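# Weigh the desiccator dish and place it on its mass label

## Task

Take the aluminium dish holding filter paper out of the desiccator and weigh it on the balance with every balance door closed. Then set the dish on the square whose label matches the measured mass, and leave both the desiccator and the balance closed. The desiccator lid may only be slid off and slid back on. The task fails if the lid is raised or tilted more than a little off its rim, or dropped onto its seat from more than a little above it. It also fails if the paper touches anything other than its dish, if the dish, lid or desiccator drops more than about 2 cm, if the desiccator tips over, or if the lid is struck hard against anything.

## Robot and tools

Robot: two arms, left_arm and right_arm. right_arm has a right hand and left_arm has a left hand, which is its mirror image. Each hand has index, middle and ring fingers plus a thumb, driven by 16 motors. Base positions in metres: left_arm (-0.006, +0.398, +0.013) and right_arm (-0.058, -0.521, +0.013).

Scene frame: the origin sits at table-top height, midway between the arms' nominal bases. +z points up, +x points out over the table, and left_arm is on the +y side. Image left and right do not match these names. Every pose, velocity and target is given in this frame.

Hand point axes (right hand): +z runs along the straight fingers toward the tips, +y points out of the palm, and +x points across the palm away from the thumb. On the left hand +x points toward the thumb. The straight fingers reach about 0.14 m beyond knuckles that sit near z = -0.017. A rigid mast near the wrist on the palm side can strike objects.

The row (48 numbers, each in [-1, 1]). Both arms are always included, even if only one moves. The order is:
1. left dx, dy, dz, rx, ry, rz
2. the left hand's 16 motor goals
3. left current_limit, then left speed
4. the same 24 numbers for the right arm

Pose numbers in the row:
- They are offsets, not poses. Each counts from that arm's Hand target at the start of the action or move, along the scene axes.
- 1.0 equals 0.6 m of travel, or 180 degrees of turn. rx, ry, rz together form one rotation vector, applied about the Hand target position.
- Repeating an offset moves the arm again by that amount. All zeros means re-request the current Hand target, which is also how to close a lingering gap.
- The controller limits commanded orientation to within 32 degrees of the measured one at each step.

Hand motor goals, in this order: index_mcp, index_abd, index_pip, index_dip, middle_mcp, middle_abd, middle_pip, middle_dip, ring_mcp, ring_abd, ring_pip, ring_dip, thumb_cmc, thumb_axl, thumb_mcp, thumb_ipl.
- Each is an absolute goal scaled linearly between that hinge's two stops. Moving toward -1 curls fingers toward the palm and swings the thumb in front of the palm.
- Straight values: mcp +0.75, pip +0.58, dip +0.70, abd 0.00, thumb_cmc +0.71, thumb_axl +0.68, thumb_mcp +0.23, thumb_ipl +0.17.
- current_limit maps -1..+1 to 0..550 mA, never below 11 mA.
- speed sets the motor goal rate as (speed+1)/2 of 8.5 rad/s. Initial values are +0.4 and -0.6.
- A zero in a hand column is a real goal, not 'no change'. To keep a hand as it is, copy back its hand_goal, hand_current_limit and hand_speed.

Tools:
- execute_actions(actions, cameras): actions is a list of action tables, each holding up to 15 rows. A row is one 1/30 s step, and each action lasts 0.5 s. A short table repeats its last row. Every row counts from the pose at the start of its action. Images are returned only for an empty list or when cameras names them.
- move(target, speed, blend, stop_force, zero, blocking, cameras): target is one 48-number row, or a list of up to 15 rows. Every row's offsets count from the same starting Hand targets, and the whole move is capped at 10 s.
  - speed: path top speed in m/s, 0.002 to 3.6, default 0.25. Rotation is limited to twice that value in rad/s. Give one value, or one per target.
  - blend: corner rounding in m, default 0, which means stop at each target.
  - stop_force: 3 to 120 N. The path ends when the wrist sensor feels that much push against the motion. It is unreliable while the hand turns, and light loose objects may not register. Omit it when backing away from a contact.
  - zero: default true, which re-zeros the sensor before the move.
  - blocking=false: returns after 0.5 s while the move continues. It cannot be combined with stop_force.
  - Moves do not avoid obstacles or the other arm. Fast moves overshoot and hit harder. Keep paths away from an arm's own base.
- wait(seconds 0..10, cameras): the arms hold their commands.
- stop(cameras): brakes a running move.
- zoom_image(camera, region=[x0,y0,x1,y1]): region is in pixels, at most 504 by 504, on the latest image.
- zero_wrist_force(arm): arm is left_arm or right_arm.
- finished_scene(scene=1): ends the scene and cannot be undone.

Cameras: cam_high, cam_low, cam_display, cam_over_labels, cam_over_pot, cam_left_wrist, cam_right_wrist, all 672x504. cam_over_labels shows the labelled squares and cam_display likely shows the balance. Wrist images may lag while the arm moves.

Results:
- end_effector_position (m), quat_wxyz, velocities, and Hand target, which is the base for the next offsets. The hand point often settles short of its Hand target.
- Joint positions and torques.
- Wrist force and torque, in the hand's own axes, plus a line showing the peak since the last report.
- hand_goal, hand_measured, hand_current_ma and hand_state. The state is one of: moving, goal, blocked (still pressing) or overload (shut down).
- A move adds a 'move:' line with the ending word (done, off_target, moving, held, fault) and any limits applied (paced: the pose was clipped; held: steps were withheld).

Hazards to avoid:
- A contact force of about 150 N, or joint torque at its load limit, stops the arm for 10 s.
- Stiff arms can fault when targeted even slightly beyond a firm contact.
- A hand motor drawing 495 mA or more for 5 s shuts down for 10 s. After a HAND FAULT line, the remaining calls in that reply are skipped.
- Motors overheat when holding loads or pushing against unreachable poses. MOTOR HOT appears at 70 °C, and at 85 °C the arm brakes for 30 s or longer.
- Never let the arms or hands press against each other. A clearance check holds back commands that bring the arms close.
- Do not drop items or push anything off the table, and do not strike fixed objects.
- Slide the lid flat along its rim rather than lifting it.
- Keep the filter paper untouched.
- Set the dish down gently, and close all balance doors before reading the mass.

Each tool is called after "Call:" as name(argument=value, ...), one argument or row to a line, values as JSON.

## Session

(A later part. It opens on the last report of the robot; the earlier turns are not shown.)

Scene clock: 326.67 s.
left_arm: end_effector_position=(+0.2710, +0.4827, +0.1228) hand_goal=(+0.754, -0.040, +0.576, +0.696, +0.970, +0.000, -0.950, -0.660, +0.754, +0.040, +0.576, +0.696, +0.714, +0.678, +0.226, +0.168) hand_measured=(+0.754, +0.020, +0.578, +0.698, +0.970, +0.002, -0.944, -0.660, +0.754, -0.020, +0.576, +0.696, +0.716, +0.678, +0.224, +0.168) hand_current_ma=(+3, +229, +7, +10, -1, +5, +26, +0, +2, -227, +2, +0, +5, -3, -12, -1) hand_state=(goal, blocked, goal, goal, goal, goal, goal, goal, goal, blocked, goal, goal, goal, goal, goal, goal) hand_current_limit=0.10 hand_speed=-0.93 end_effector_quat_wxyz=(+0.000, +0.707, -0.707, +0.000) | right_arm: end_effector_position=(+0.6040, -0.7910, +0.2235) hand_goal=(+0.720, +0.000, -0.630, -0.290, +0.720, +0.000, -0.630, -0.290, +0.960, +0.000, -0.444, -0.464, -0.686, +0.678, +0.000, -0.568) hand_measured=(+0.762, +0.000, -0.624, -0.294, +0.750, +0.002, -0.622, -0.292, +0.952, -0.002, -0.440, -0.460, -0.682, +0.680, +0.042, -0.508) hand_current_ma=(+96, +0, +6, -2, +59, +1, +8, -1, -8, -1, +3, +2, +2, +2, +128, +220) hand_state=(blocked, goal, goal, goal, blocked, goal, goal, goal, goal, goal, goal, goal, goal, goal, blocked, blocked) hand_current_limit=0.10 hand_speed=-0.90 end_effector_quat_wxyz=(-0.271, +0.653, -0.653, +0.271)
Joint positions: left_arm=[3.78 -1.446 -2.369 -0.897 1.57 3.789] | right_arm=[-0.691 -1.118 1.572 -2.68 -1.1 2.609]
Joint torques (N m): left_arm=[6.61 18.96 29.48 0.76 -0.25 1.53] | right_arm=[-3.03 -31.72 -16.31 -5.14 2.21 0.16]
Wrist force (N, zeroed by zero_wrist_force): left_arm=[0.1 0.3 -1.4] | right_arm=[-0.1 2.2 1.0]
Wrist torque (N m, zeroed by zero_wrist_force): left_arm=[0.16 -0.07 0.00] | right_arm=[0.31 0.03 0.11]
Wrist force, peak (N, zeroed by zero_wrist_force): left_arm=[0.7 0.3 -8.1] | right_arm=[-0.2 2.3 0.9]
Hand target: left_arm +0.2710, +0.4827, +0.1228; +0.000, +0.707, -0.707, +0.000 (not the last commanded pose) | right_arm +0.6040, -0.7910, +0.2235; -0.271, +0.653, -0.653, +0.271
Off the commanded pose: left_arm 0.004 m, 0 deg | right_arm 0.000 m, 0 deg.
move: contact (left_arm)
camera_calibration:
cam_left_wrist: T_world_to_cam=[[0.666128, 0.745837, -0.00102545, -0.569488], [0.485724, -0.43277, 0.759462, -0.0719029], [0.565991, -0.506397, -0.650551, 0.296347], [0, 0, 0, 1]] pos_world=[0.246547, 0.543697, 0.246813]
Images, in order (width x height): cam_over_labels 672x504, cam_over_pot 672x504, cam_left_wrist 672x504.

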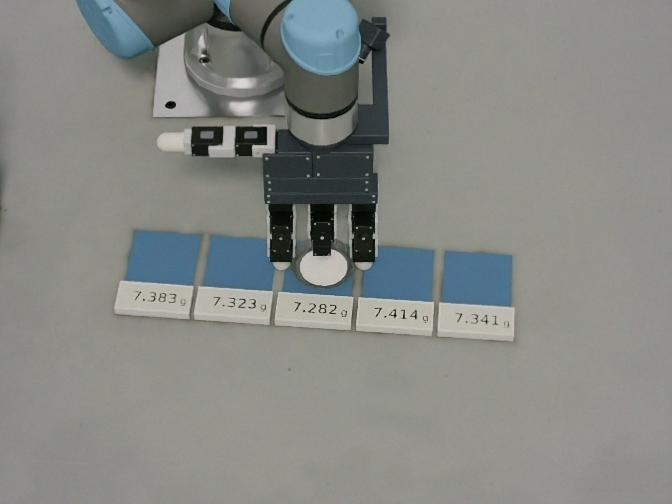

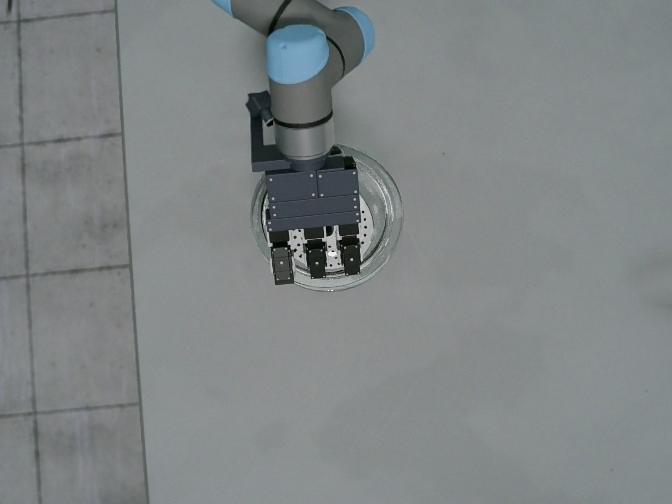

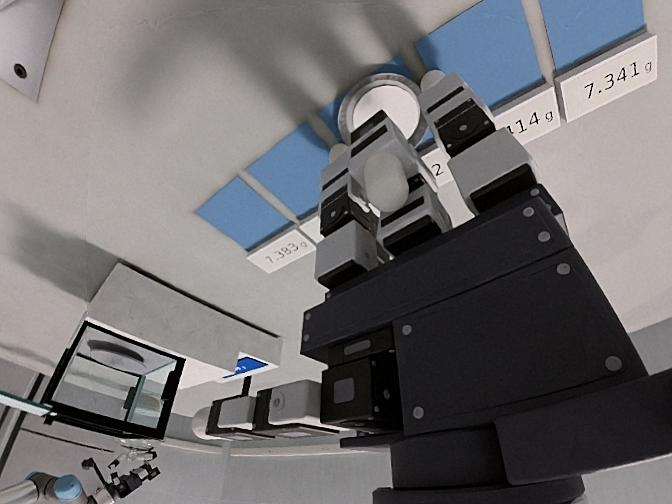

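Call:
move(
  target=[
    [0,0,0.0008,0,0,0, 0.754,-0.04,0.576,0.696,0.97,0,-0.95,-0.66,0.754,0.04,0.576,0.696,0.714,0.678,0.226,0.168,0.1,-0.95, 0,0,0,0,0,0, 0.68,0,-0.66,-0.29,0.68,0,-0.66,-0.29,0.959,0,-0.445,-0.464,-0.686,0.678,-0.05,-0.60,0.3,-0.9],
    [0,0,0.0008,0,0,0, 0.754,0.12,0.576,0.696,0.97,0,-0.95,-0.66,0.754,-0.12,0.576,0.696,0.714,0.678,0.226,0.168,0.1,-0.95, -0.005,0,0,0,0,0, 0.68,0,-0.66,-0.29,0.68,0,-0.66,-0.29,0.959,0,-0.445,-0.464,-0.686,0.678,-0.05,-0.60,0.3,-0.9],
  ],
  speed=0.01,
  cameras=["cam_left_wrist","cam_over_labels","cam_over_pot"],
)

Call:
zoom_image(
  camera="cam_over_labels",
  region=[200, 150, 440, 340],
)

Scene clock: 330.40 s.
left_arm: end_effector_position=(+0.2710, +0.4827, +0.1233) hand_goal=(+0.754, +0.120, +0.576, +0.696, +0.970, +0.000, -0.950, -0.660, +0.754, -0.120, +0.576, +0.696, +0.714, +0.678, +0.226, +0.168) hand_measured=(+0.754, +0.116, +0.578, +0.698, +0.970, +0.002, -0.944, -0.660, +0.754, -0.116, +0.576, +0.696, +0.716, +0.678, +0.224, +0.168) hand_current_ma=(+3, -16, +7, +10, -1, +5, +26, +0, +2, +16, +2, +0, +5, -3, -12, -1) hand_state=(goal, goal, goal, goal, goal, goal, goal, goal, goal, goal, goal, goal, goal, goal, goal, goal) hand_current_limit=0.10 hand_speed=-0.95 end_effector_quat_wxyz=(+0.000, +0.707, -0.707, +0.000) | right_arm: end_effector_position=(+0.6010, -0.7910, +0.2235) hand_goal=(+0.680, +0.000, -0.660, -0.290, +0.680, +0.000, -0.660, -0.290, +0.960, +0.000, -0.444, -0.464, -0.686, +0.678, -0.050, -0.600) hand_measured=(+0.754, +0.000, -0.624, -0.292, +0.738, +0.002, -0.624, -0.290, +0.952, -0.002, -0.440, -0.460, -0.682, +0.680, +0.042, -0.510) hand_current_ma=(+206, +0, +69, -1, +149, +1, +70, +0, -8, -1, +3, +2, +4, +2, +358, +358) hand_state=(blocked, goal, blocked, goal, blocked, goal, blocked, goal, goal, goal, goal, goal, goal, goal, blocked, blocked) hand_current_limit=0.30 hand_speed=-0.90 end_effector_quat_wxyz=(-0.271, +0.653, -0.653, +0.271)
Joint positions: left_arm=[3.78 -1.445 -2.368 -0.899 1.57 3.789] | right_arm=[-0.694 -1.124 1.581 -2.681 -1.098 2.606]
Joint torques (N m): left_arm=[1.44 19.37 29.5 0.85 1.16 1.2] | right_arm=[-9 -57.86 -17.28 -5.3 2.95 -1.96]
Wrist force (N, zeroed by zero_wrist_force): left_arm=[-0.1 0.2 0.0] | right_arm=[0.0 3.8 1.9]
Wrist torque (N m, zeroed by zero_wrist_force): left_arm=[0.02 0.02 -0.02] | right_arm=[0.35 0.04 0.30]
Wrist force, peak (N, zeroed by zero_wrist_force): left_arm=[0.3 0.2 -1.8] | right_arm=[-0.1 4.1 2.1]
Hand target: left_arm +0.2710, +0.4827, +0.1233; +0.000, +0.707, -0.707, +0.000 | right_arm +0.6010, -0.7910, +0.2235; -0.271, +0.653, -0.653, +0.271
Off the commanded pose: left_arm 0.000 m, 0 deg | right_arm 0.000 m, 0 deg.
move: done
camera_calibration:
cam_left_wrist: T_world_to_cam=[[0.666128, 0.745837, -0.00102545, -0.569488], [0.485724, -0.43277, 0.759462, -0.0722826], [0.565991, -0.506397, -0.650551, 0.296673], [0, 0, 0, 1]] pos_world=[0.246547, 0.543697, 0.247313]
Images, in order (width x height): cam_over_labels 672x504, cam_over_pot 672x504, cam_left_wrist 672x504.

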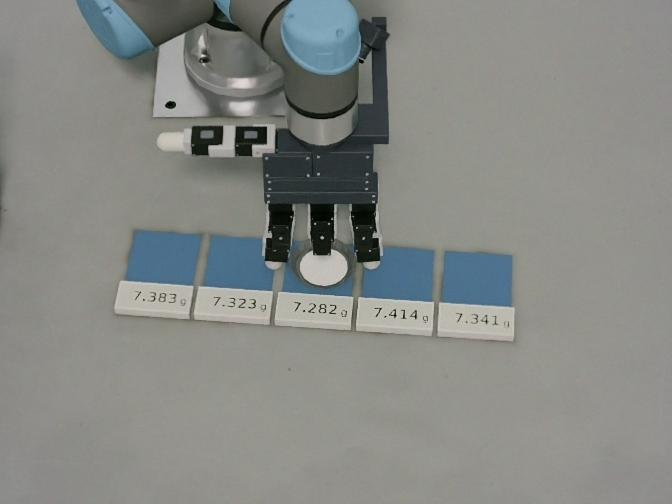

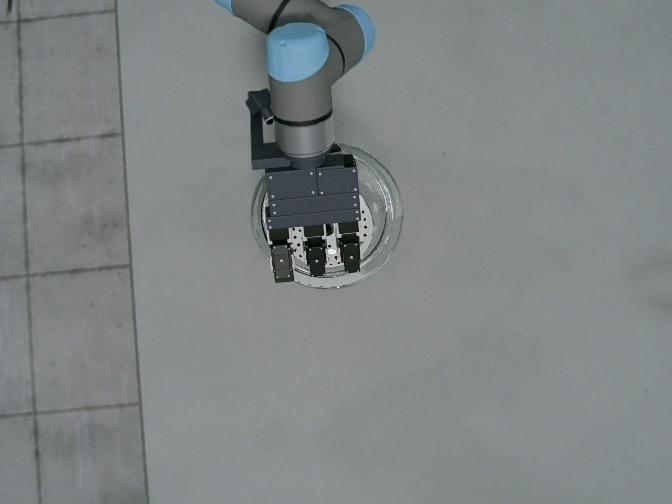

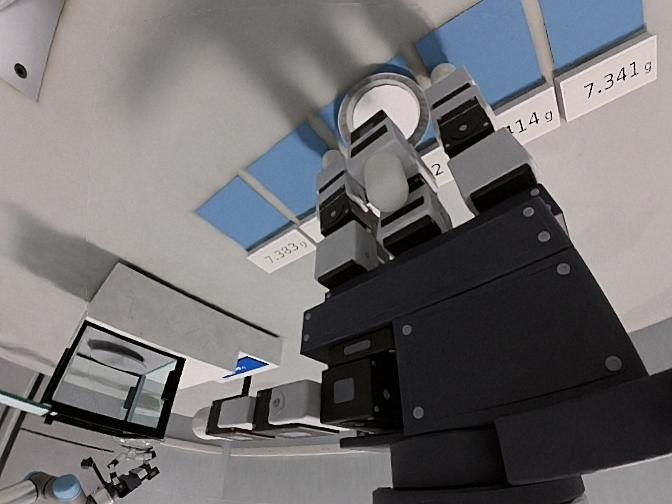

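Scaled by 2.100.

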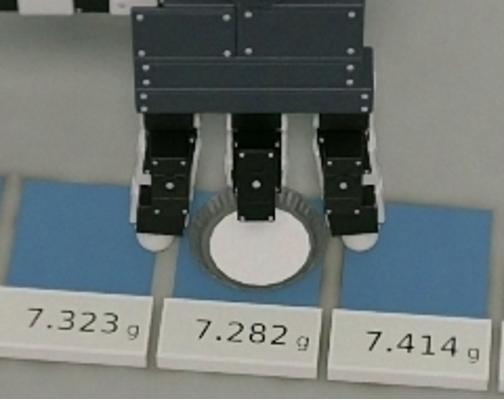

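Call:
move(
  target=[
    [0,0,0.05,0,0,0, 0.754,0.12,0.576,0.696,0.97,0,-0.95,-0.66,0.754,-0.12,0.576,0.696,0.714,0.678,0.226,0.168,0.1,-0.8, 0,0,0,0,0,0, 0.959,0,-0.50,-0.42,0.959,0,-0.50,-0.42,0.959,0,-0.445,-0.464,-0.686,0.678,0.16,-0.38,0.4,-0.7],
    [0,0,0.46,0,0,0, 0.754,0.1,0.576,0.696,0.97,0,-0.95,-0.66,0.754,-0.1,0.576,0.696,0.714,0.678,0.226,0.168,0.4,-0.6, 0,0,0.15,0,0,0, 0.959,0,-0.50,-0.42,0.959,0,-0.50,-0.42,0.959,0,-0.445,-0.464,-0.686,0.678,0.16,-0.38,0.4,-0.7],
    [-0.1867,-0.6,0.46,0,0,0, 0.754,0.1,0.576,0.696,0.97,0,-0.95,-0.66,0.754,-0.1,0.576,0.696,0.714,0.678,0.226,0.168,0.4,-0.6, -0.25,0.2,0.3,0,0,0, 0.959,0,-0.50,-0.42,0.959,0,-0.50,-0.42,0.959,0,-0.445,-0.464,-0.686,0.678,0.16,-0.38,0.4,-0.7],
    [-0.1867,-0.7418,0.3945,0,0,0, 0.754,0.1,0.576,0.696,0.97,0,-0.95,-0.66,0.754,-0.1,0.576,0.696,0.714,0.678,0.226,0.168,0.4,-0.6, -0.25,0.2,0.3,0,0,0, 0.959,0,-0.50,-0.42,0.959,0,-0.50,-0.42,0.959,0,-0.445,-0.464,-0.686,0.678,0.16,-0.38,0.4,-0.7],
  ],
  speed=[0.03,0.15,0.25,0.15],
  blend=[0,0.02,0.02,0],
  cameras=["cam_left_wrist","cam_over_labels","cam_over_pot","cam_low","cam_high"],
)

Call:
zoom_image(
  camera="cam_over_labels",
  region=[200, 150, 440, 340],
)

Call:
zoom_image(
  camera="cam_over_pot",
  region=[230, 120, 430, 310],
)

Call:
zoom_image(
  camera="cam_low",
  region=[240, 120, 360, 220],
)

Scene clock: 338.53 s.
left_arm: end_effector_position=(+0.1590, +0.0378, +0.3600) hand_goal=(+0.754, +0.100, +0.576, +0.696, +0.970, +0.000, -0.950, -0.660, +0.754, -0.100, +0.576, +0.696, +0.714, +0.678, +0.226, +0.168) hand_measured=(+0.754, +0.102, +0.578, +0.698, +0.970, +0.002, -0.944, -0.660, +0.754, -0.102, +0.576, +0.696, +0.716, +0.678, +0.224, +0.168) hand_current_ma=(+2, +8, +7, +10, -1, +5, +26, +0, +2, -8, +2, +0, +5, -3, -12, -1) hand_state=(goal, goal, goal, goal, goal, goal, goal, goal, goal, goal, goal, goal, goal, goal, goal, goal) hand_current_limit=0.40 hand_speed=-0.60 end_effector_quat_wxyz=(+0.000, +0.707, -0.707, +0.000) | right_arm: end_effector_position=(+0.4510, -0.6710, +0.4035) hand_goal=(+0.960, +0.000, -0.500, -0.420, +0.960, +0.000, -0.500, -0.420, +0.960, +0.000, -0.444, -0.464, -0.686, +0.678, +0.160, -0.380) hand_measured=(+0.946, +0.000, -0.502, -0.416, +0.944, +0.002, -0.502, -0.416, +0.952, -0.002, -0.440, -0.460, -0.682, +0.680, +0.154, -0.382) hand_current_ma=(-21, +0, -1, +2, -23, +1, -1, +2, -8, -1, +3, +2, +2, +2, -7, -2) hand_state=(goal, goal, goal, goal, goal, goal, goal, goal, goal, goal, goal, goal, goal, goal, goal, goal) hand_current_limit=0.40 hand_speed=-0.70 end_effector_quat_wxyz=(-0.271, +0.653, -0.653, +0.271)
Joint positions: left_arm=[2.521 -1.35 -1.792 -1.57 1.571 2.531] | right_arm=[-0.705 -1.686 1.767 -2.301 -1.092 2.596]
Joint torques (N m): left_arm=[-7.79 7.2 33.83 3.79 1.23 -2.29] | right_arm=[-8.19 -32.55 -18.2 -0.54 2.87 -1.97]
Wrist force (N, zeroed by zero_wrist_force): left_arm=[-0.3 0.1 0.1] | right_arm=[-0.2 1.7 -0.5]
Wrist torque (N m, zeroed by zero_wrist_force): left_arm=[0.01 0.03 0.05] | right_arm=[0.25 0.04 0.28]
Wrist force, peak (N, zeroed by zero_wrist_force): left_arm=[-1.4 -0.4 0.0] | right_arm=[-0.2 5.4 1.0]
Hand target: left_arm +0.1590, +0.0376, +0.3600; +0.000, +0.707, -0.707, +0.000 | right_arm +0.4510, -0.6710, +0.4035; -0.271, +0.653, -0.653, +0.271
Off the commanded pose: left_arm 0.000 m, 0 deg | right_arm 0.000 m, 0 deg.
move: done; blend cut to 0 m at target 2
camera_calibration:
cam_left_wrist: T_world_to_cam=[[0.66617, 0.745799, -0.00107438, -0.162728], [0.4857, -0.432747, 0.75949, -0.390149], [0.565962, -0.506471, -0.650518, 0.288805], [0, 0, 0, 1]] pos_world=[0.134447, 0.0987976, 0.484013]
Images, in order (width x height): cam_high 672x504, cam_low 672x504, cam_over_labels 672x504, cam_over_pot 672x504, cam_left_wrist 672x504.

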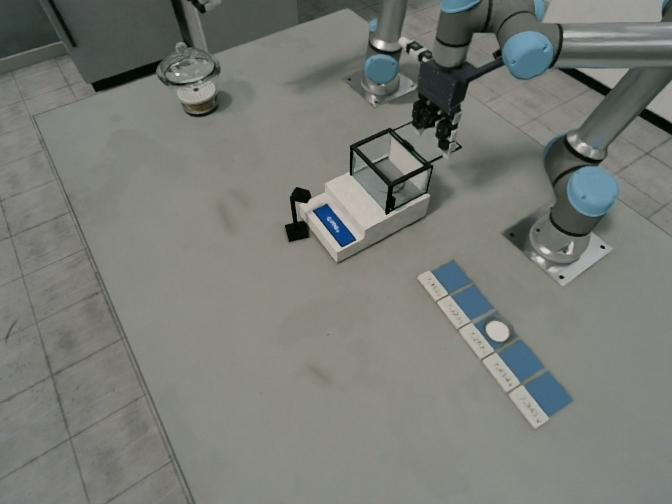

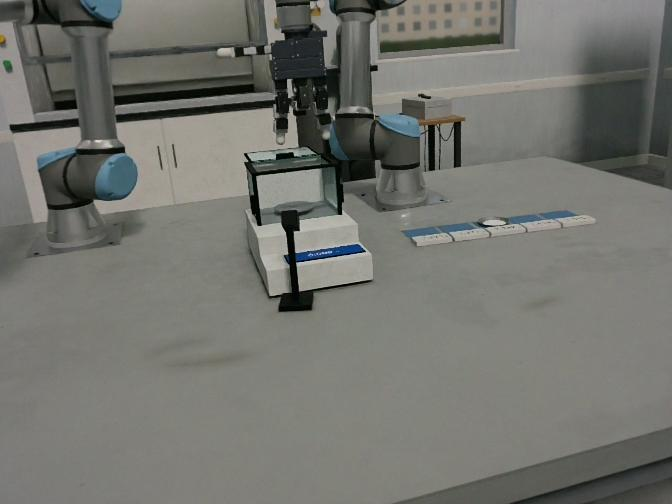

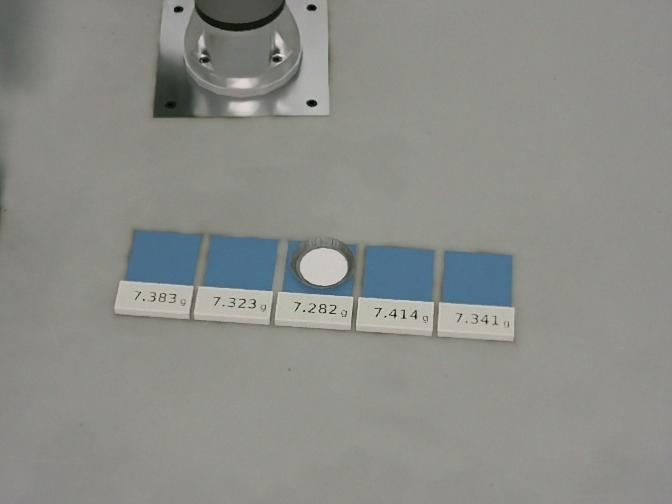

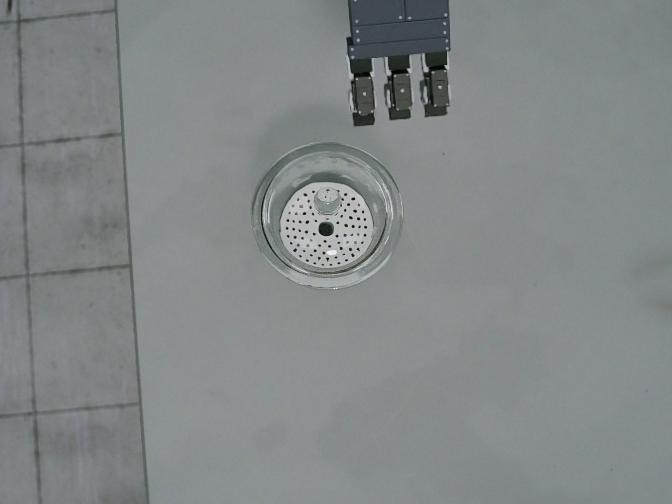

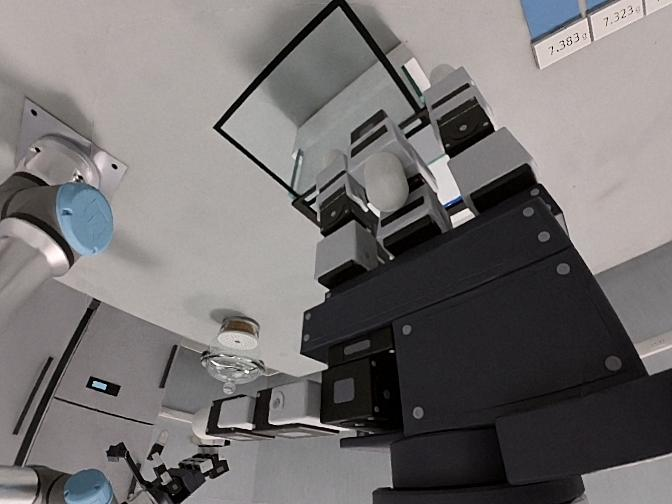

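Scaled by 2.100.

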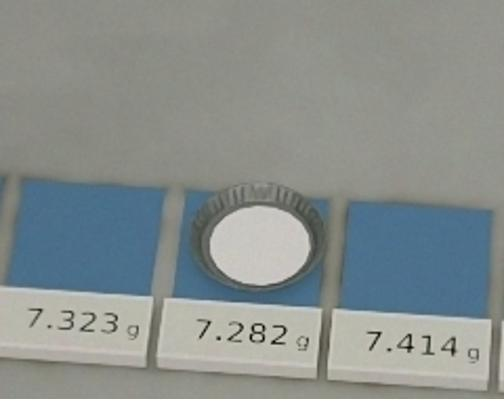

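Scaled by 2.520.

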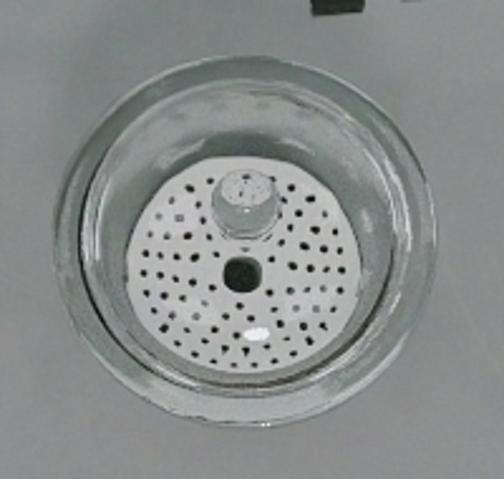

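Scaled by 4.200.

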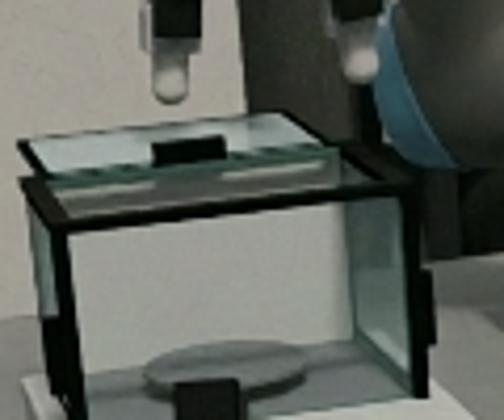

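Call:
move(
  target=[
    [0,0,-0.0625,0,0,0,0.754,0.1,0.576,0.696,0.97,0,-0.95,-0.66,0.754,-0.1,0.576,0.696,0.714,0.678,0.226,0.168,0.4,-0.6,0,0,0,0,0,0,0.959,0,-0.50,-0.42,0.959,0,-0.50,-0.42,0.959,0,-0.445,-0.464,-0.686,0.678,0.16,-0.38,0.4,-0.7],
  ],
  speed=0.05,
  cameras=["cam_display","cam_low"],
)

Scene clock: 341.73 s.
left_arm: end_effector_position=(+0.1589, +0.0376, +0.3224) hand_goal=(+0.754, +0.100, +0.576, +0.696, +0.970, +0.000, -0.950, -0.660, +0.754, -0.100, +0.576, +0.696, +0.714, +0.678, +0.226, +0.168) hand_measured=(+0.992, +0.116, +0.564, -0.012, +0.970, +0.002, -0.944, -0.660, +0.754, -0.102, +0.576, +0.696, +0.716, +0.678, +0.224, +0.168) hand_current_ma=(+385, +57, -48, -385, -1, +5, +26, +0, +0, -8, +2, +0, +5, -3, -12, -1) hand_state=(blocked, goal, goal, blocked, goal, goal, goal, goal, goal, goal, goal, goal, goal, goal, goal, goal) hand_current_limit=0.40 hand_speed=-0.60 end_effector_quat_wxyz=(+0.000, +0.707, -0.707, +0.000) | right_arm: end_effector_position=(+0.4510, -0.6710, +0.4035) hand_goal=(+0.960, +0.000, -0.500, -0.420, +0.960, +0.000, -0.500, -0.420, +0.960, +0.000, -0.444, -0.464, -0.686, +0.678, +0.160, -0.380) hand_measured=(+0.946, +0.000, -0.502, -0.416, +0.944, +0.002, -0.502, -0.416, +0.952, -0.002, -0.440, -0.460, -0.682, +0.680, +0.154, -0.382) hand_current_ma=(-21, +0, -1, +2, -23, +1, -1, +2, -8, -1, +3, +2, +2, +2, -7, -2) hand_state=(goal, goal, goal, goal, goal, goal, goal, goal, goal, goal, goal, goal, goal, goal, goal, goal) hand_current_limit=0.40 hand_speed=-0.70 end_effector_quat_wxyz=(-0.271, +0.653, -0.653, +0.271)
Joint positions: left_arm=[2.521 -1.355 -1.884 -1.473 1.571 2.53] | right_arm=[-0.705 -1.686 1.767 -2.301 -1.092 2.596]
Joint torques (N m): left_arm=[6.79 10.57 11.93 -2.53 1.26 1.8] | right_arm=[-8.86 -33.15 -17.68 -0.63 2.78 -2.05]
Wrist force (N, zeroed by zero_wrist_force): left_arm=[-1.3 -3.2 -21.9] | right_arm=[-0.3 1.8 -0.6]
Wrist torque (N m, zeroed by zero_wrist_force): left_arm=[2.09 0.60 -0.15] | right_arm=[0.28 0.06 0.28]
Wrist force, peak (N, zeroed by zero_wrist_force): left_arm=[-12.7 -2.9 -126.7] | right_arm=[-0.3 2.0 -0.5]
Hand target: left_arm +0.1590, +0.0376, +0.3225; +0.000, +0.707, -0.707, +0.000 | right_arm +0.4510, -0.6710, +0.4035; -0.271, +0.653, -0.653, +0.271
Off the commanded pose: left_arm 0.000 m, 0 deg | right_arm 0.000 m, 0 deg.
move: done
Images, in order (width x height): cam_low 672x504, cam_display 672x504.

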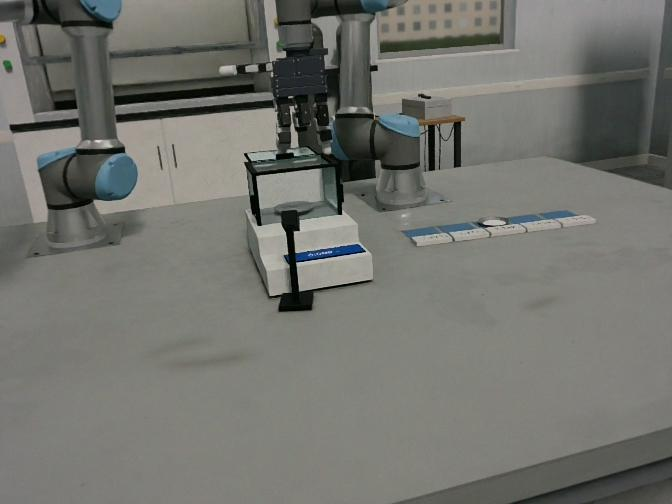

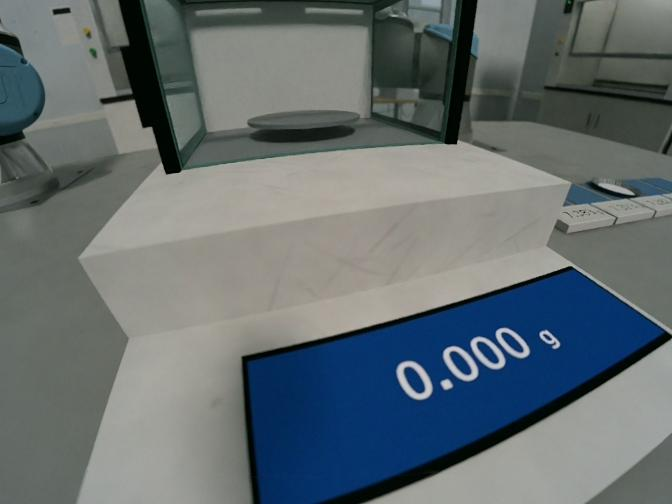

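Call:
move(
  target=[
    [0,0,0.0375,0,0,0,0.754,0.1,0.576,0.696,0.97,0,-0.95,-0.66,0.754,-0.1,0.576,0.696,0.714,0.678,0.226,0.168,0.4,-0.6,0,0,0,0,0,0,0.959,0,-0.50,-0.42,0.959,0,-0.50,-0.42,0.959,0,-0.445,-0.464,-0.686,0.678,0.16,-0.38,0.4,-0.7],
  ],
  speed=0.05,
  cameras=["cam_display","cam_low","cam_high","cam_left_wrist"],
)

Scene clock: 343.13 s.
left_arm: end_effector_position=(+0.1590, +0.0376, +0.3448) hand_goal=(+0.754, +0.100, +0.576, +0.696, +0.970, +0.000, -0.950, -0.660, +0.754, -0.100, +0.576, +0.696, +0.714, +0.678, +0.226, +0.168) hand_measured=(+0.756, +0.104, +0.578, +0.692, +0.970, +0.002, -0.944, -0.660, +0.754, -0.102, +0.576, +0.696, +0.716, +0.678, +0.224, +0.168) hand_current_ma=(+4, +10, +8, -11, -1, +5, +26, +0, +0, -8, +2, +0, +5, -3, -12, -1) hand_state=(goal, goal, goal, goal, goal, goal, goal, goal, goal, goal, goal, goal, goal, goal, goal, goal) hand_current_limit=0.40 hand_speed=-0.60 end_effector_quat_wxyz=(+0.000, +0.707, -0.707, +0.000) | right_arm: end_effector_position=(+0.4510, -0.6710, +0.4035) hand_goal=(+0.960, +0.000, -0.500, -0.420, +0.960, +0.000, -0.500, -0.420, +0.960, +0.000, -0.444, -0.464, -0.686, +0.678, +0.160, -0.380) hand_measured=(+0.946, +0.000, -0.502, -0.416, +0.944, +0.002, -0.502, -0.416, +0.952, -0.002, -0.440, -0.460, -0.682, +0.680, +0.154, -0.382) hand_current_ma=(-21, +0, -1, +2, -23, +1, -1, +2, -8, -1, +3, +2, +2, +2, -7, -2) hand_state=(goal, goal, goal, goal, goal, goal, goal, goal, goal, goal, goal, goal, goal, goal, goal, goal) hand_current_limit=0.40 hand_speed=-0.70 end_effector_quat_wxyz=(-0.271, +0.653, -0.653, +0.271)
Joint positions: left_arm=[2.521 -1.351 -1.83 -1.531 1.571 2.53] | right_arm=[-0.705 -1.686 1.767 -2.301 -1.092 2.596]
Joint torques (N m): left_arm=[7.37 19.8 34.27 0.93 -1.39 0.97] | right_arm=[-8.47 -32.55 -17.85 -0.53 2.82 -1.83]
Wrist force (N, zeroed by zero_wrist_force): left_arm=[-0.1 -0.3 0.1] | right_arm=[-0.4 1.8 -0.5]
Wrist torque (N m, zeroed by zero_wrist_force): left_arm=[-0.05 0.00 0.06] | right_arm=[0.26 0.07 0.27]
Wrist force, peak (N, zeroed by zero_wrist_force): left_arm=[-1.2 -3.7 -21.6] | right_arm=[-0.3 2.0 -0.5]
Hand target: left_arm +0.1590, +0.0376, +0.3450; +0.000, +0.707, -0.707, +0.000 | right_arm +0.4510, -0.6710, +0.4035; -0.271, +0.653, -0.653, +0.271
Off the commanded pose: left_arm 0.000 m, 0 deg | right_arm 0.000 m, 0 deg.
move: done
camera_calibration:
cam_left_wrist: T_world_to_cam=[[0.666128, 0.745837, -0.00102545, -0.162616], [0.485724, -0.43277, 0.759462, -0.37868], [0.565991, -0.506397, -0.650551, 0.27882], [0, 0, 0, 1]] pos_world=[0.134447, 0.0985973, 0.468813]
Images, in order (width x height): cam_high 672x504, cam_low 672x504, cam_display 672x504, cam_left_wrist 672x504.

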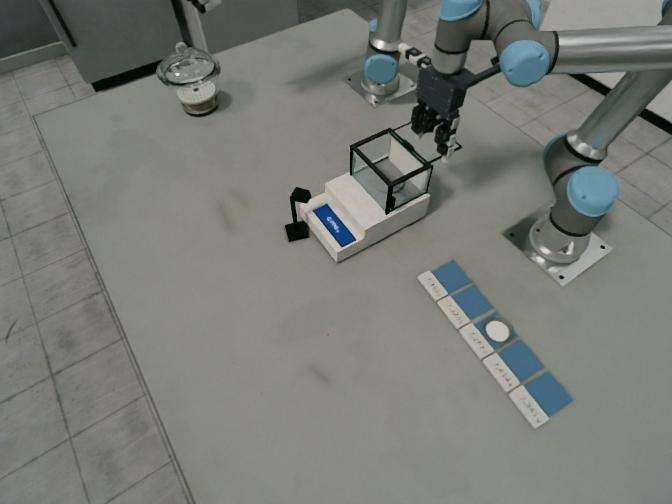

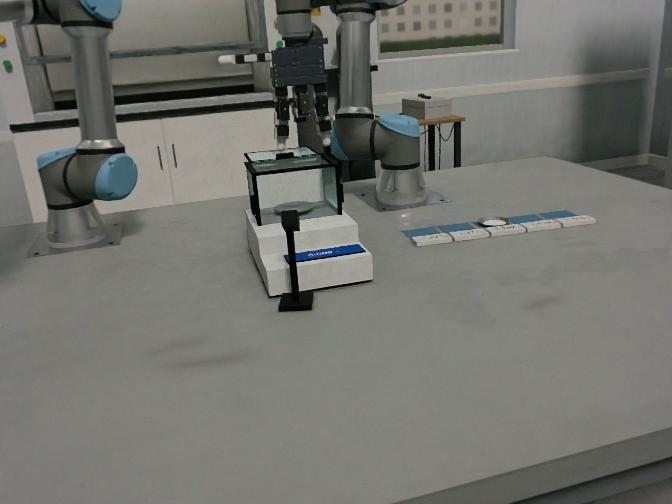

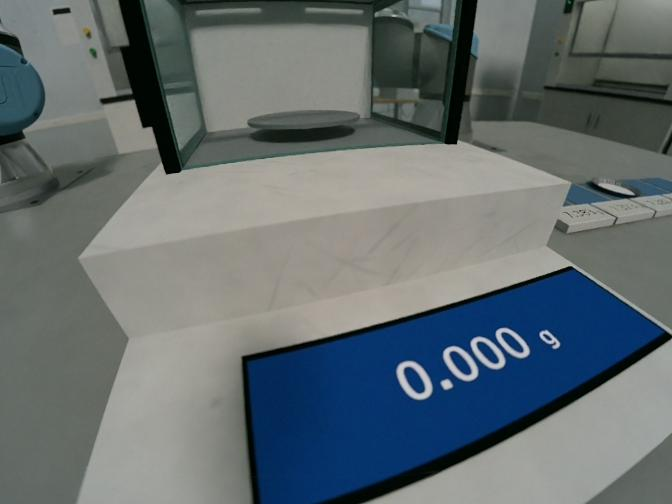

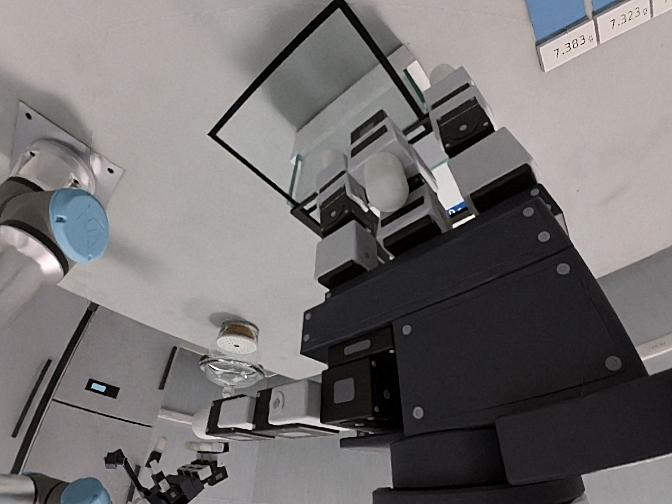

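Call:
move(
  target=[
    [0,0,-0.0125,0,0,0,0.754,0.1,0.576,0.696,0.97,0,-0.95,-0.66,0.754,-0.1,0.576,0.696,0.714,0.678,0.226,0.168,0.4,-0.6,0,0,0,0,0,0,0.959,0,-0.50,-0.42,0.959,0,-0.50,-0.42,0.959,0,-0.445,-0.464,-0.686,0.678,0.16,-0.38,0.4,-0.7],
  ],
  speed=0.03,
  stop_force=3,
  cameras=["cam_low"],
)

Call:
zoom_image(
  camera="cam_low",
  region=[220, 50, 390, 230],
)

Scene clock: 345.03 s.
left_arm: end_effector_position=(+0.1590, +0.0376, +0.3375) hand_goal=(+0.754, +0.100, +0.576, +0.696, +0.970, +0.000, -0.950, -0.660, +0.754, -0.100, +0.576, +0.696, +0.714, +0.678, +0.226, +0.168) hand_measured=(+0.756, +0.104, +0.578, +0.692, +0.970, +0.002, -0.944, -0.660, +0.754, -0.102, +0.576, +0.696, +0.716, +0.678, +0.224, +0.168) hand_current_ma=(+4, +9, +8, -11, -1, +5, +26, +0, +0, -8, +2, +0, +5, -3, -12, -1) hand_state=(goal, goal, goal, goal, goal, goal, goal, goal, goal, goal, goal, goal, goal, goal, goal, goal) hand_current_limit=0.40 hand_speed=-0.60 end_effector_quat_wxyz=(+0.000, +0.707, -0.707, +0.000) | right_arm: end_effector_position=(+0.4510, -0.6710, +0.4035) hand_goal=(+0.960, +0.000, -0.500, -0.420, +0.960, +0.000, -0.500, -0.420, +0.960, +0.000, -0.444, -0.464, -0.686, +0.678, +0.160, -0.380) hand_measured=(+0.946, +0.000, -0.502, -0.416, +0.944, +0.002, -0.502, -0.416, +0.952, -0.002, -0.440, -0.460, -0.682, +0.680, +0.154, -0.382) hand_current_ma=(-21, +0, -1, +2, -23, +1, -1, +2, -8, -1, +3, +2, +2, +2, -7, -2) hand_state=(goal, goal, goal, goal, goal, goal, goal, goal, goal, goal, goal, goal, goal, goal, goal, goal) hand_current_limit=0.40 hand_speed=-0.70 end_effector_quat_wxyz=(-0.271, +0.653, -0.653, +0.271)
Joint positions: left_arm=[2.521 -1.352 -1.848 -1.512 1.571 2.53] | right_arm=[-0.705 -1.686 1.767 -2.301 -1.092 2.596]
Joint torques (N m): left_arm=[1.87 6.97 9.6 3.64 -0.09 -0.12] | right_arm=[-8.34 -32.95 -18.62 -0.59 2.83 -1.91]
Wrist force (N, zeroed by zero_wrist_force): left_arm=[-0.3 0.1 0.0] | right_arm=[-0.1 1.7 -0.6]
Wrist torque (N m, zeroed by zero_wrist_force): left_arm=[0.02 0.04 0.03] | right_arm=[0.26 0.03 0.29]
Wrist force, peak (N, zeroed by zero_wrist_force): left_arm=[-0.6 0.0 0.0] | right_arm=[-0.4 1.9 -0.4]
Hand target: left_arm +0.1590, +0.0376, +0.3375; +0.000, +0.707, -0.707, +0.000 | right_arm +0.4510, -0.6710, +0.4035; -0.271, +0.653, -0.653, +0.271
Off the commanded pose: left_arm 0.000 m, 0 deg | right_arm 0.000 m, 0 deg.
move: done
Images, in order (width x height): cam_low 672x504.

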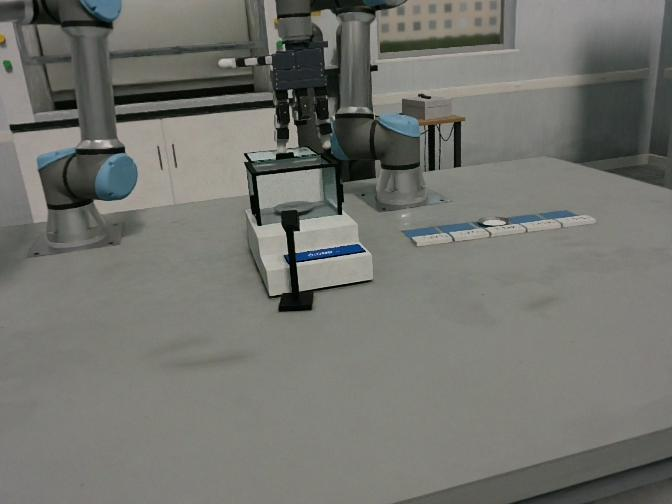

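Scaled by 2.800.

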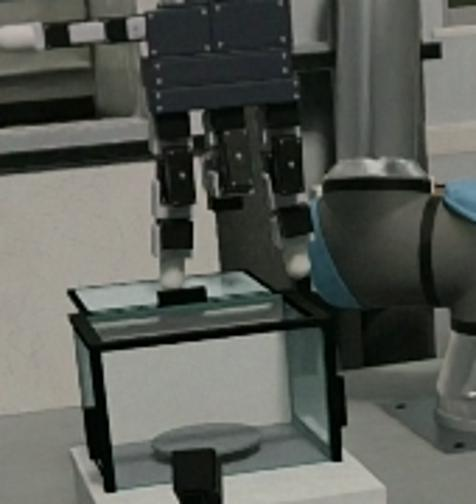

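Call:
move(
  target=[
    [0.1,0,0,0,0,0,0.754,0.1,0.576,0.696,0.97,0,-0.95,-0.66,0.754,-0.1,0.576,0.696,0.714,0.678,0.226,0.168,0.4,-0.6,0,0,0,0,0,0,0.959,0,-0.50,-0.42,0.959,0,-0.50,-0.42,0.959,0,-0.445,-0.464,-0.686,0.678,0.16,-0.38,0.4,-0.7],
  ],
  speed=0.04,
  cameras=["cam_low"],
)

Call:
zoom_image(
  camera="cam_low",
  region=[220, 50, 390, 230],
)

Call:
move(
  target=[
    [0.14,0,0,0,0,0,0.754,0.1,0.576,0.696,0.97,0,-0.95,-0.66,0.754,-0.1,0.576,0.696,0.714,0.678,0.226,0.168,0.4,-0.6,0,0,0,0,0,0,0.959,0,-0.50,-0.42,0.959,0,-0.50,-0.42,0.959,0,-0.445,-0.464,-0.686,0.678,0.16,-0.38,0.4,-0.7],
  ],
  speed=0.035,
  stop_force=4,
  cameras=["cam_low","cam_display"],
)

Call:
zoom_image(
  camera="cam_low",
  region=[220, 50, 390, 230],
)

Scene clock: 347.57 s.
left_arm: end_effector_position=(+0.2188, +0.0376, +0.3375) hand_goal=(+0.754, +0.100, +0.576, +0.696, +0.970, +0.000, -0.950, -0.660, +0.754, -0.100, +0.576, +0.696, +0.714, +0.678, +0.226, +0.168) hand_measured=(+0.744, +0.106, +0.570, +0.692, +0.970, +0.002, -0.944, -0.660, +0.754, -0.102, +0.576, +0.696, +0.716, +0.678, +0.224, +0.168) hand_current_ma=(-45, +22, -20, -11, -1, +5, +26, +0, +0, -8, +2, +0, +5, -3, -12, -1) hand_state=(goal, goal, goal, goal, goal, goal, goal, goal, goal, goal, goal, goal, goal, goal, goal, goal) hand_current_limit=0.40 hand_speed=-0.60 end_effector_quat_wxyz=(+0.000, +0.707, -0.707, +0.000) | right_arm: end_effector_position=(+0.4510, -0.6710, +0.4035) hand_goal=(+0.960, +0.000, -0.500, -0.420, +0.960, +0.000, -0.500, -0.420, +0.960, +0.000, -0.444, -0.464, -0.686, +0.678, +0.160, -0.380) hand_measured=(+0.946, +0.000, -0.502, -0.416, +0.944, +0.002, -0.502, -0.416, +0.952, -0.002, -0.440, -0.460, -0.682, +0.680, +0.154, -0.382) hand_current_ma=(-21, +0, -1, +2, -23, +1, -1, +2, -8, -1, +3, +2, +2, +2, -7, -2) hand_state=(goal, goal, goal, goal, goal, goal, goal, goal, goal, goal, goal, goal, goal, goal, goal, goal) hand_current_limit=0.40 hand_speed=-0.70 end_effector_quat_wxyz=(-0.271, +0.653, -0.653, +0.271)
Joint positions: left_arm=[2.598 -1.449 -1.769 -1.494 1.571 2.608] | right_arm=[-0.705 -1.686 1.767 -2.301 -1.092 2.596]
Joint torques (N m): left_arm=[9.26 11.03 33.98 3.66 -1.43 1.72] | right_arm=[-8.02 -32.76 -18.33 -0.62 2.9 -1.88]
Wrist force (N, zeroed by zero_wrist_force): left_arm=[0.0 0.5 -0.3] | right_arm=[-0.2 1.8 -0.5]
Wrist torque (N m, zeroed by zero_wrist_force): left_arm=[-0.04 0.09 0.03] | right_arm=[0.25 0.04 0.28]
Wrist force, peak (N, zeroed by zero_wrist_force): left_arm=[-0.3 1.0 -0.8] | right_arm=[-0.1 2.0 -0.6]
Hand target: left_arm +0.2190, +0.0376, +0.3375; +0.000, +0.707, -0.707, +0.000 | right_arm +0.4510, -0.6710, +0.4035; -0.271, +0.653, -0.653, +0.271
Off the commanded pose: left_arm 0.000 m, 0 deg | right_arm 0.000 m, 0 deg.
move: done
Images, in order (width x height): cam_low 672x504.

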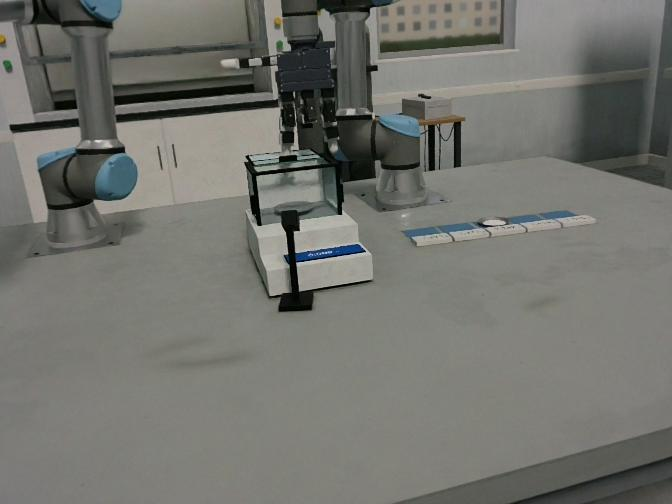

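Scaled by 2.800.

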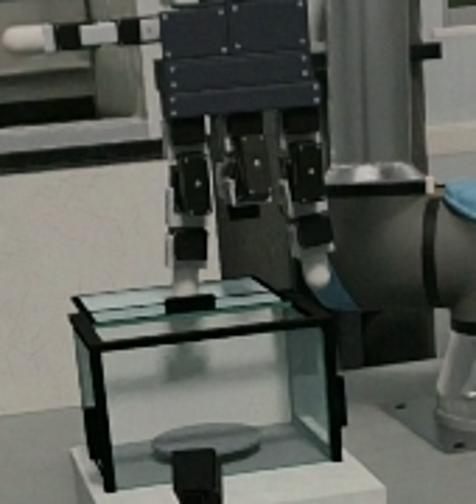

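Scene clock: 351.07 s.
left_arm: end_effector_position=(+0.3030, +0.0376, +0.3375) hand_goal=(+0.754, +0.100, +0.576, +0.696, +0.970, +0.000, -0.950, -0.660, +0.754, -0.100, +0.576, +0.696, +0.714, +0.678, +0.226, +0.168) hand_measured=(+0.730, +0.106, +0.562, +0.690, +0.970, +0.002, -0.944, -0.660, +0.754, -0.102, +0.576, +0.696, +0.716, +0.678, +0.224, +0.168) hand_current_ma=(-105, +23, -56, -24, -1, +5, +26, +0, +0, -8, +2, +0, +5, -3, -12, -1) hand_state=(blocked, goal, goal, goal, goal, goal, goal, goal, goal, goal, goal, goal, goal, goal, goal, goal) hand_current_limit=0.40 hand_speed=-0.60 end_effector_quat_wxyz=(+0.000, +0.707, -0.707, +0.000) | right_arm: end_effector_position=(+0.4510, -0.6710, +0.4035) hand_goal=(+0.960, +0.000, -0.500, -0.420, +0.960, +0.000, -0.500, -0.420, +0.960, +0.000, -0.444, -0.464, -0.686, +0.678, +0.160, -0.380) hand_measured=(+0.946, +0.000, -0.502, -0.416, +0.944, +0.002, -0.502, -0.416, +0.952, -0.002, -0.440, -0.460, -0.682, +0.680, +0.154, -0.382) hand_current_ma=(-21, +0, -1, +2, -23, +1, -1, +2, -8, -1, +3, +2, +2, +2, -7, -2) hand_state=(goal, goal, goal, goal, goal, goal, goal, goal, goal, goal, goal, goal, goal, goal, goal, goal) hand_current_limit=0.40 hand_speed=-0.70 end_effector_quat_wxyz=(-0.271, +0.653, -0.653, +0.271)
Joint positions: left_arm=[2.683 -1.598 -1.628 -1.486 1.571 2.692] | right_arm=[-0.705 -1.686 1.767 -2.301 -1.092 2.596]
Joint torques (N m): left_arm=[8.78 16.25 34.43 1.32 -0.75 1.42] | right_arm=[-8.41 -32.92 -17.41 -0.56 2.9 -1.81]
Wrist force (N, zeroed by zero_wrist_force): left_arm=[-0.4 1.5 -1.3] | right_arm=[-0.1 1.7 -0.4]
Wrist torque (N m, zeroed by zero_wrist_force): left_arm=[-0.01 0.13 0.00] | right_arm=[0.24 0.02 0.30]
Wrist force, peak (N, zeroed by zero_wrist_force): left_arm=[-0.2 1.8 -1.1] | right_arm=[-0.2 1.9 -0.8]
Hand target: left_arm +0.3030, +0.0376, +0.3375; +0.000, +0.707, -0.707, +0.000 | right_arm +0.4510, -0.6710, +0.4035; -0.271, +0.653, -0.653, +0.271
Off the commanded pose: left_arm 0.000 m, 0 deg | right_arm 0.000 m, 0 deg.
move: done
Images, in order (width x height): cam_low 672x504, cam_display 672x504.

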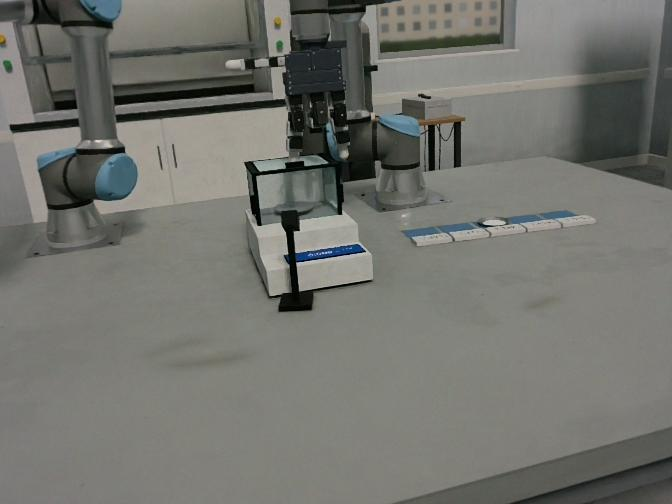

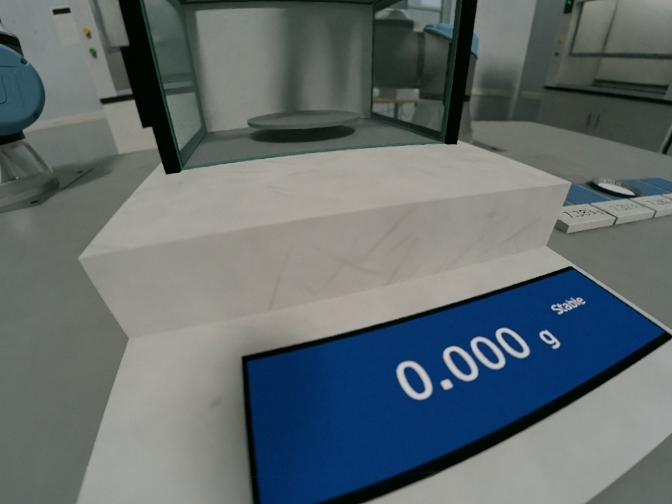

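Scaled by 2.800.

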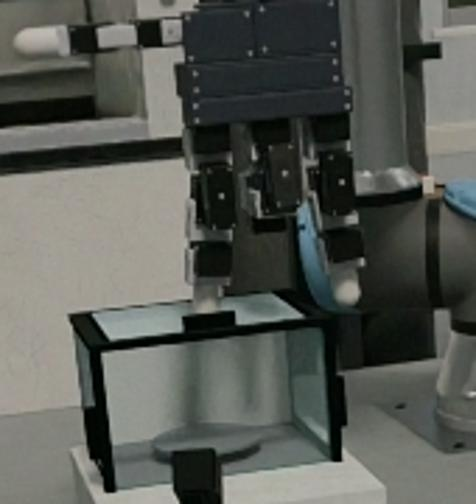

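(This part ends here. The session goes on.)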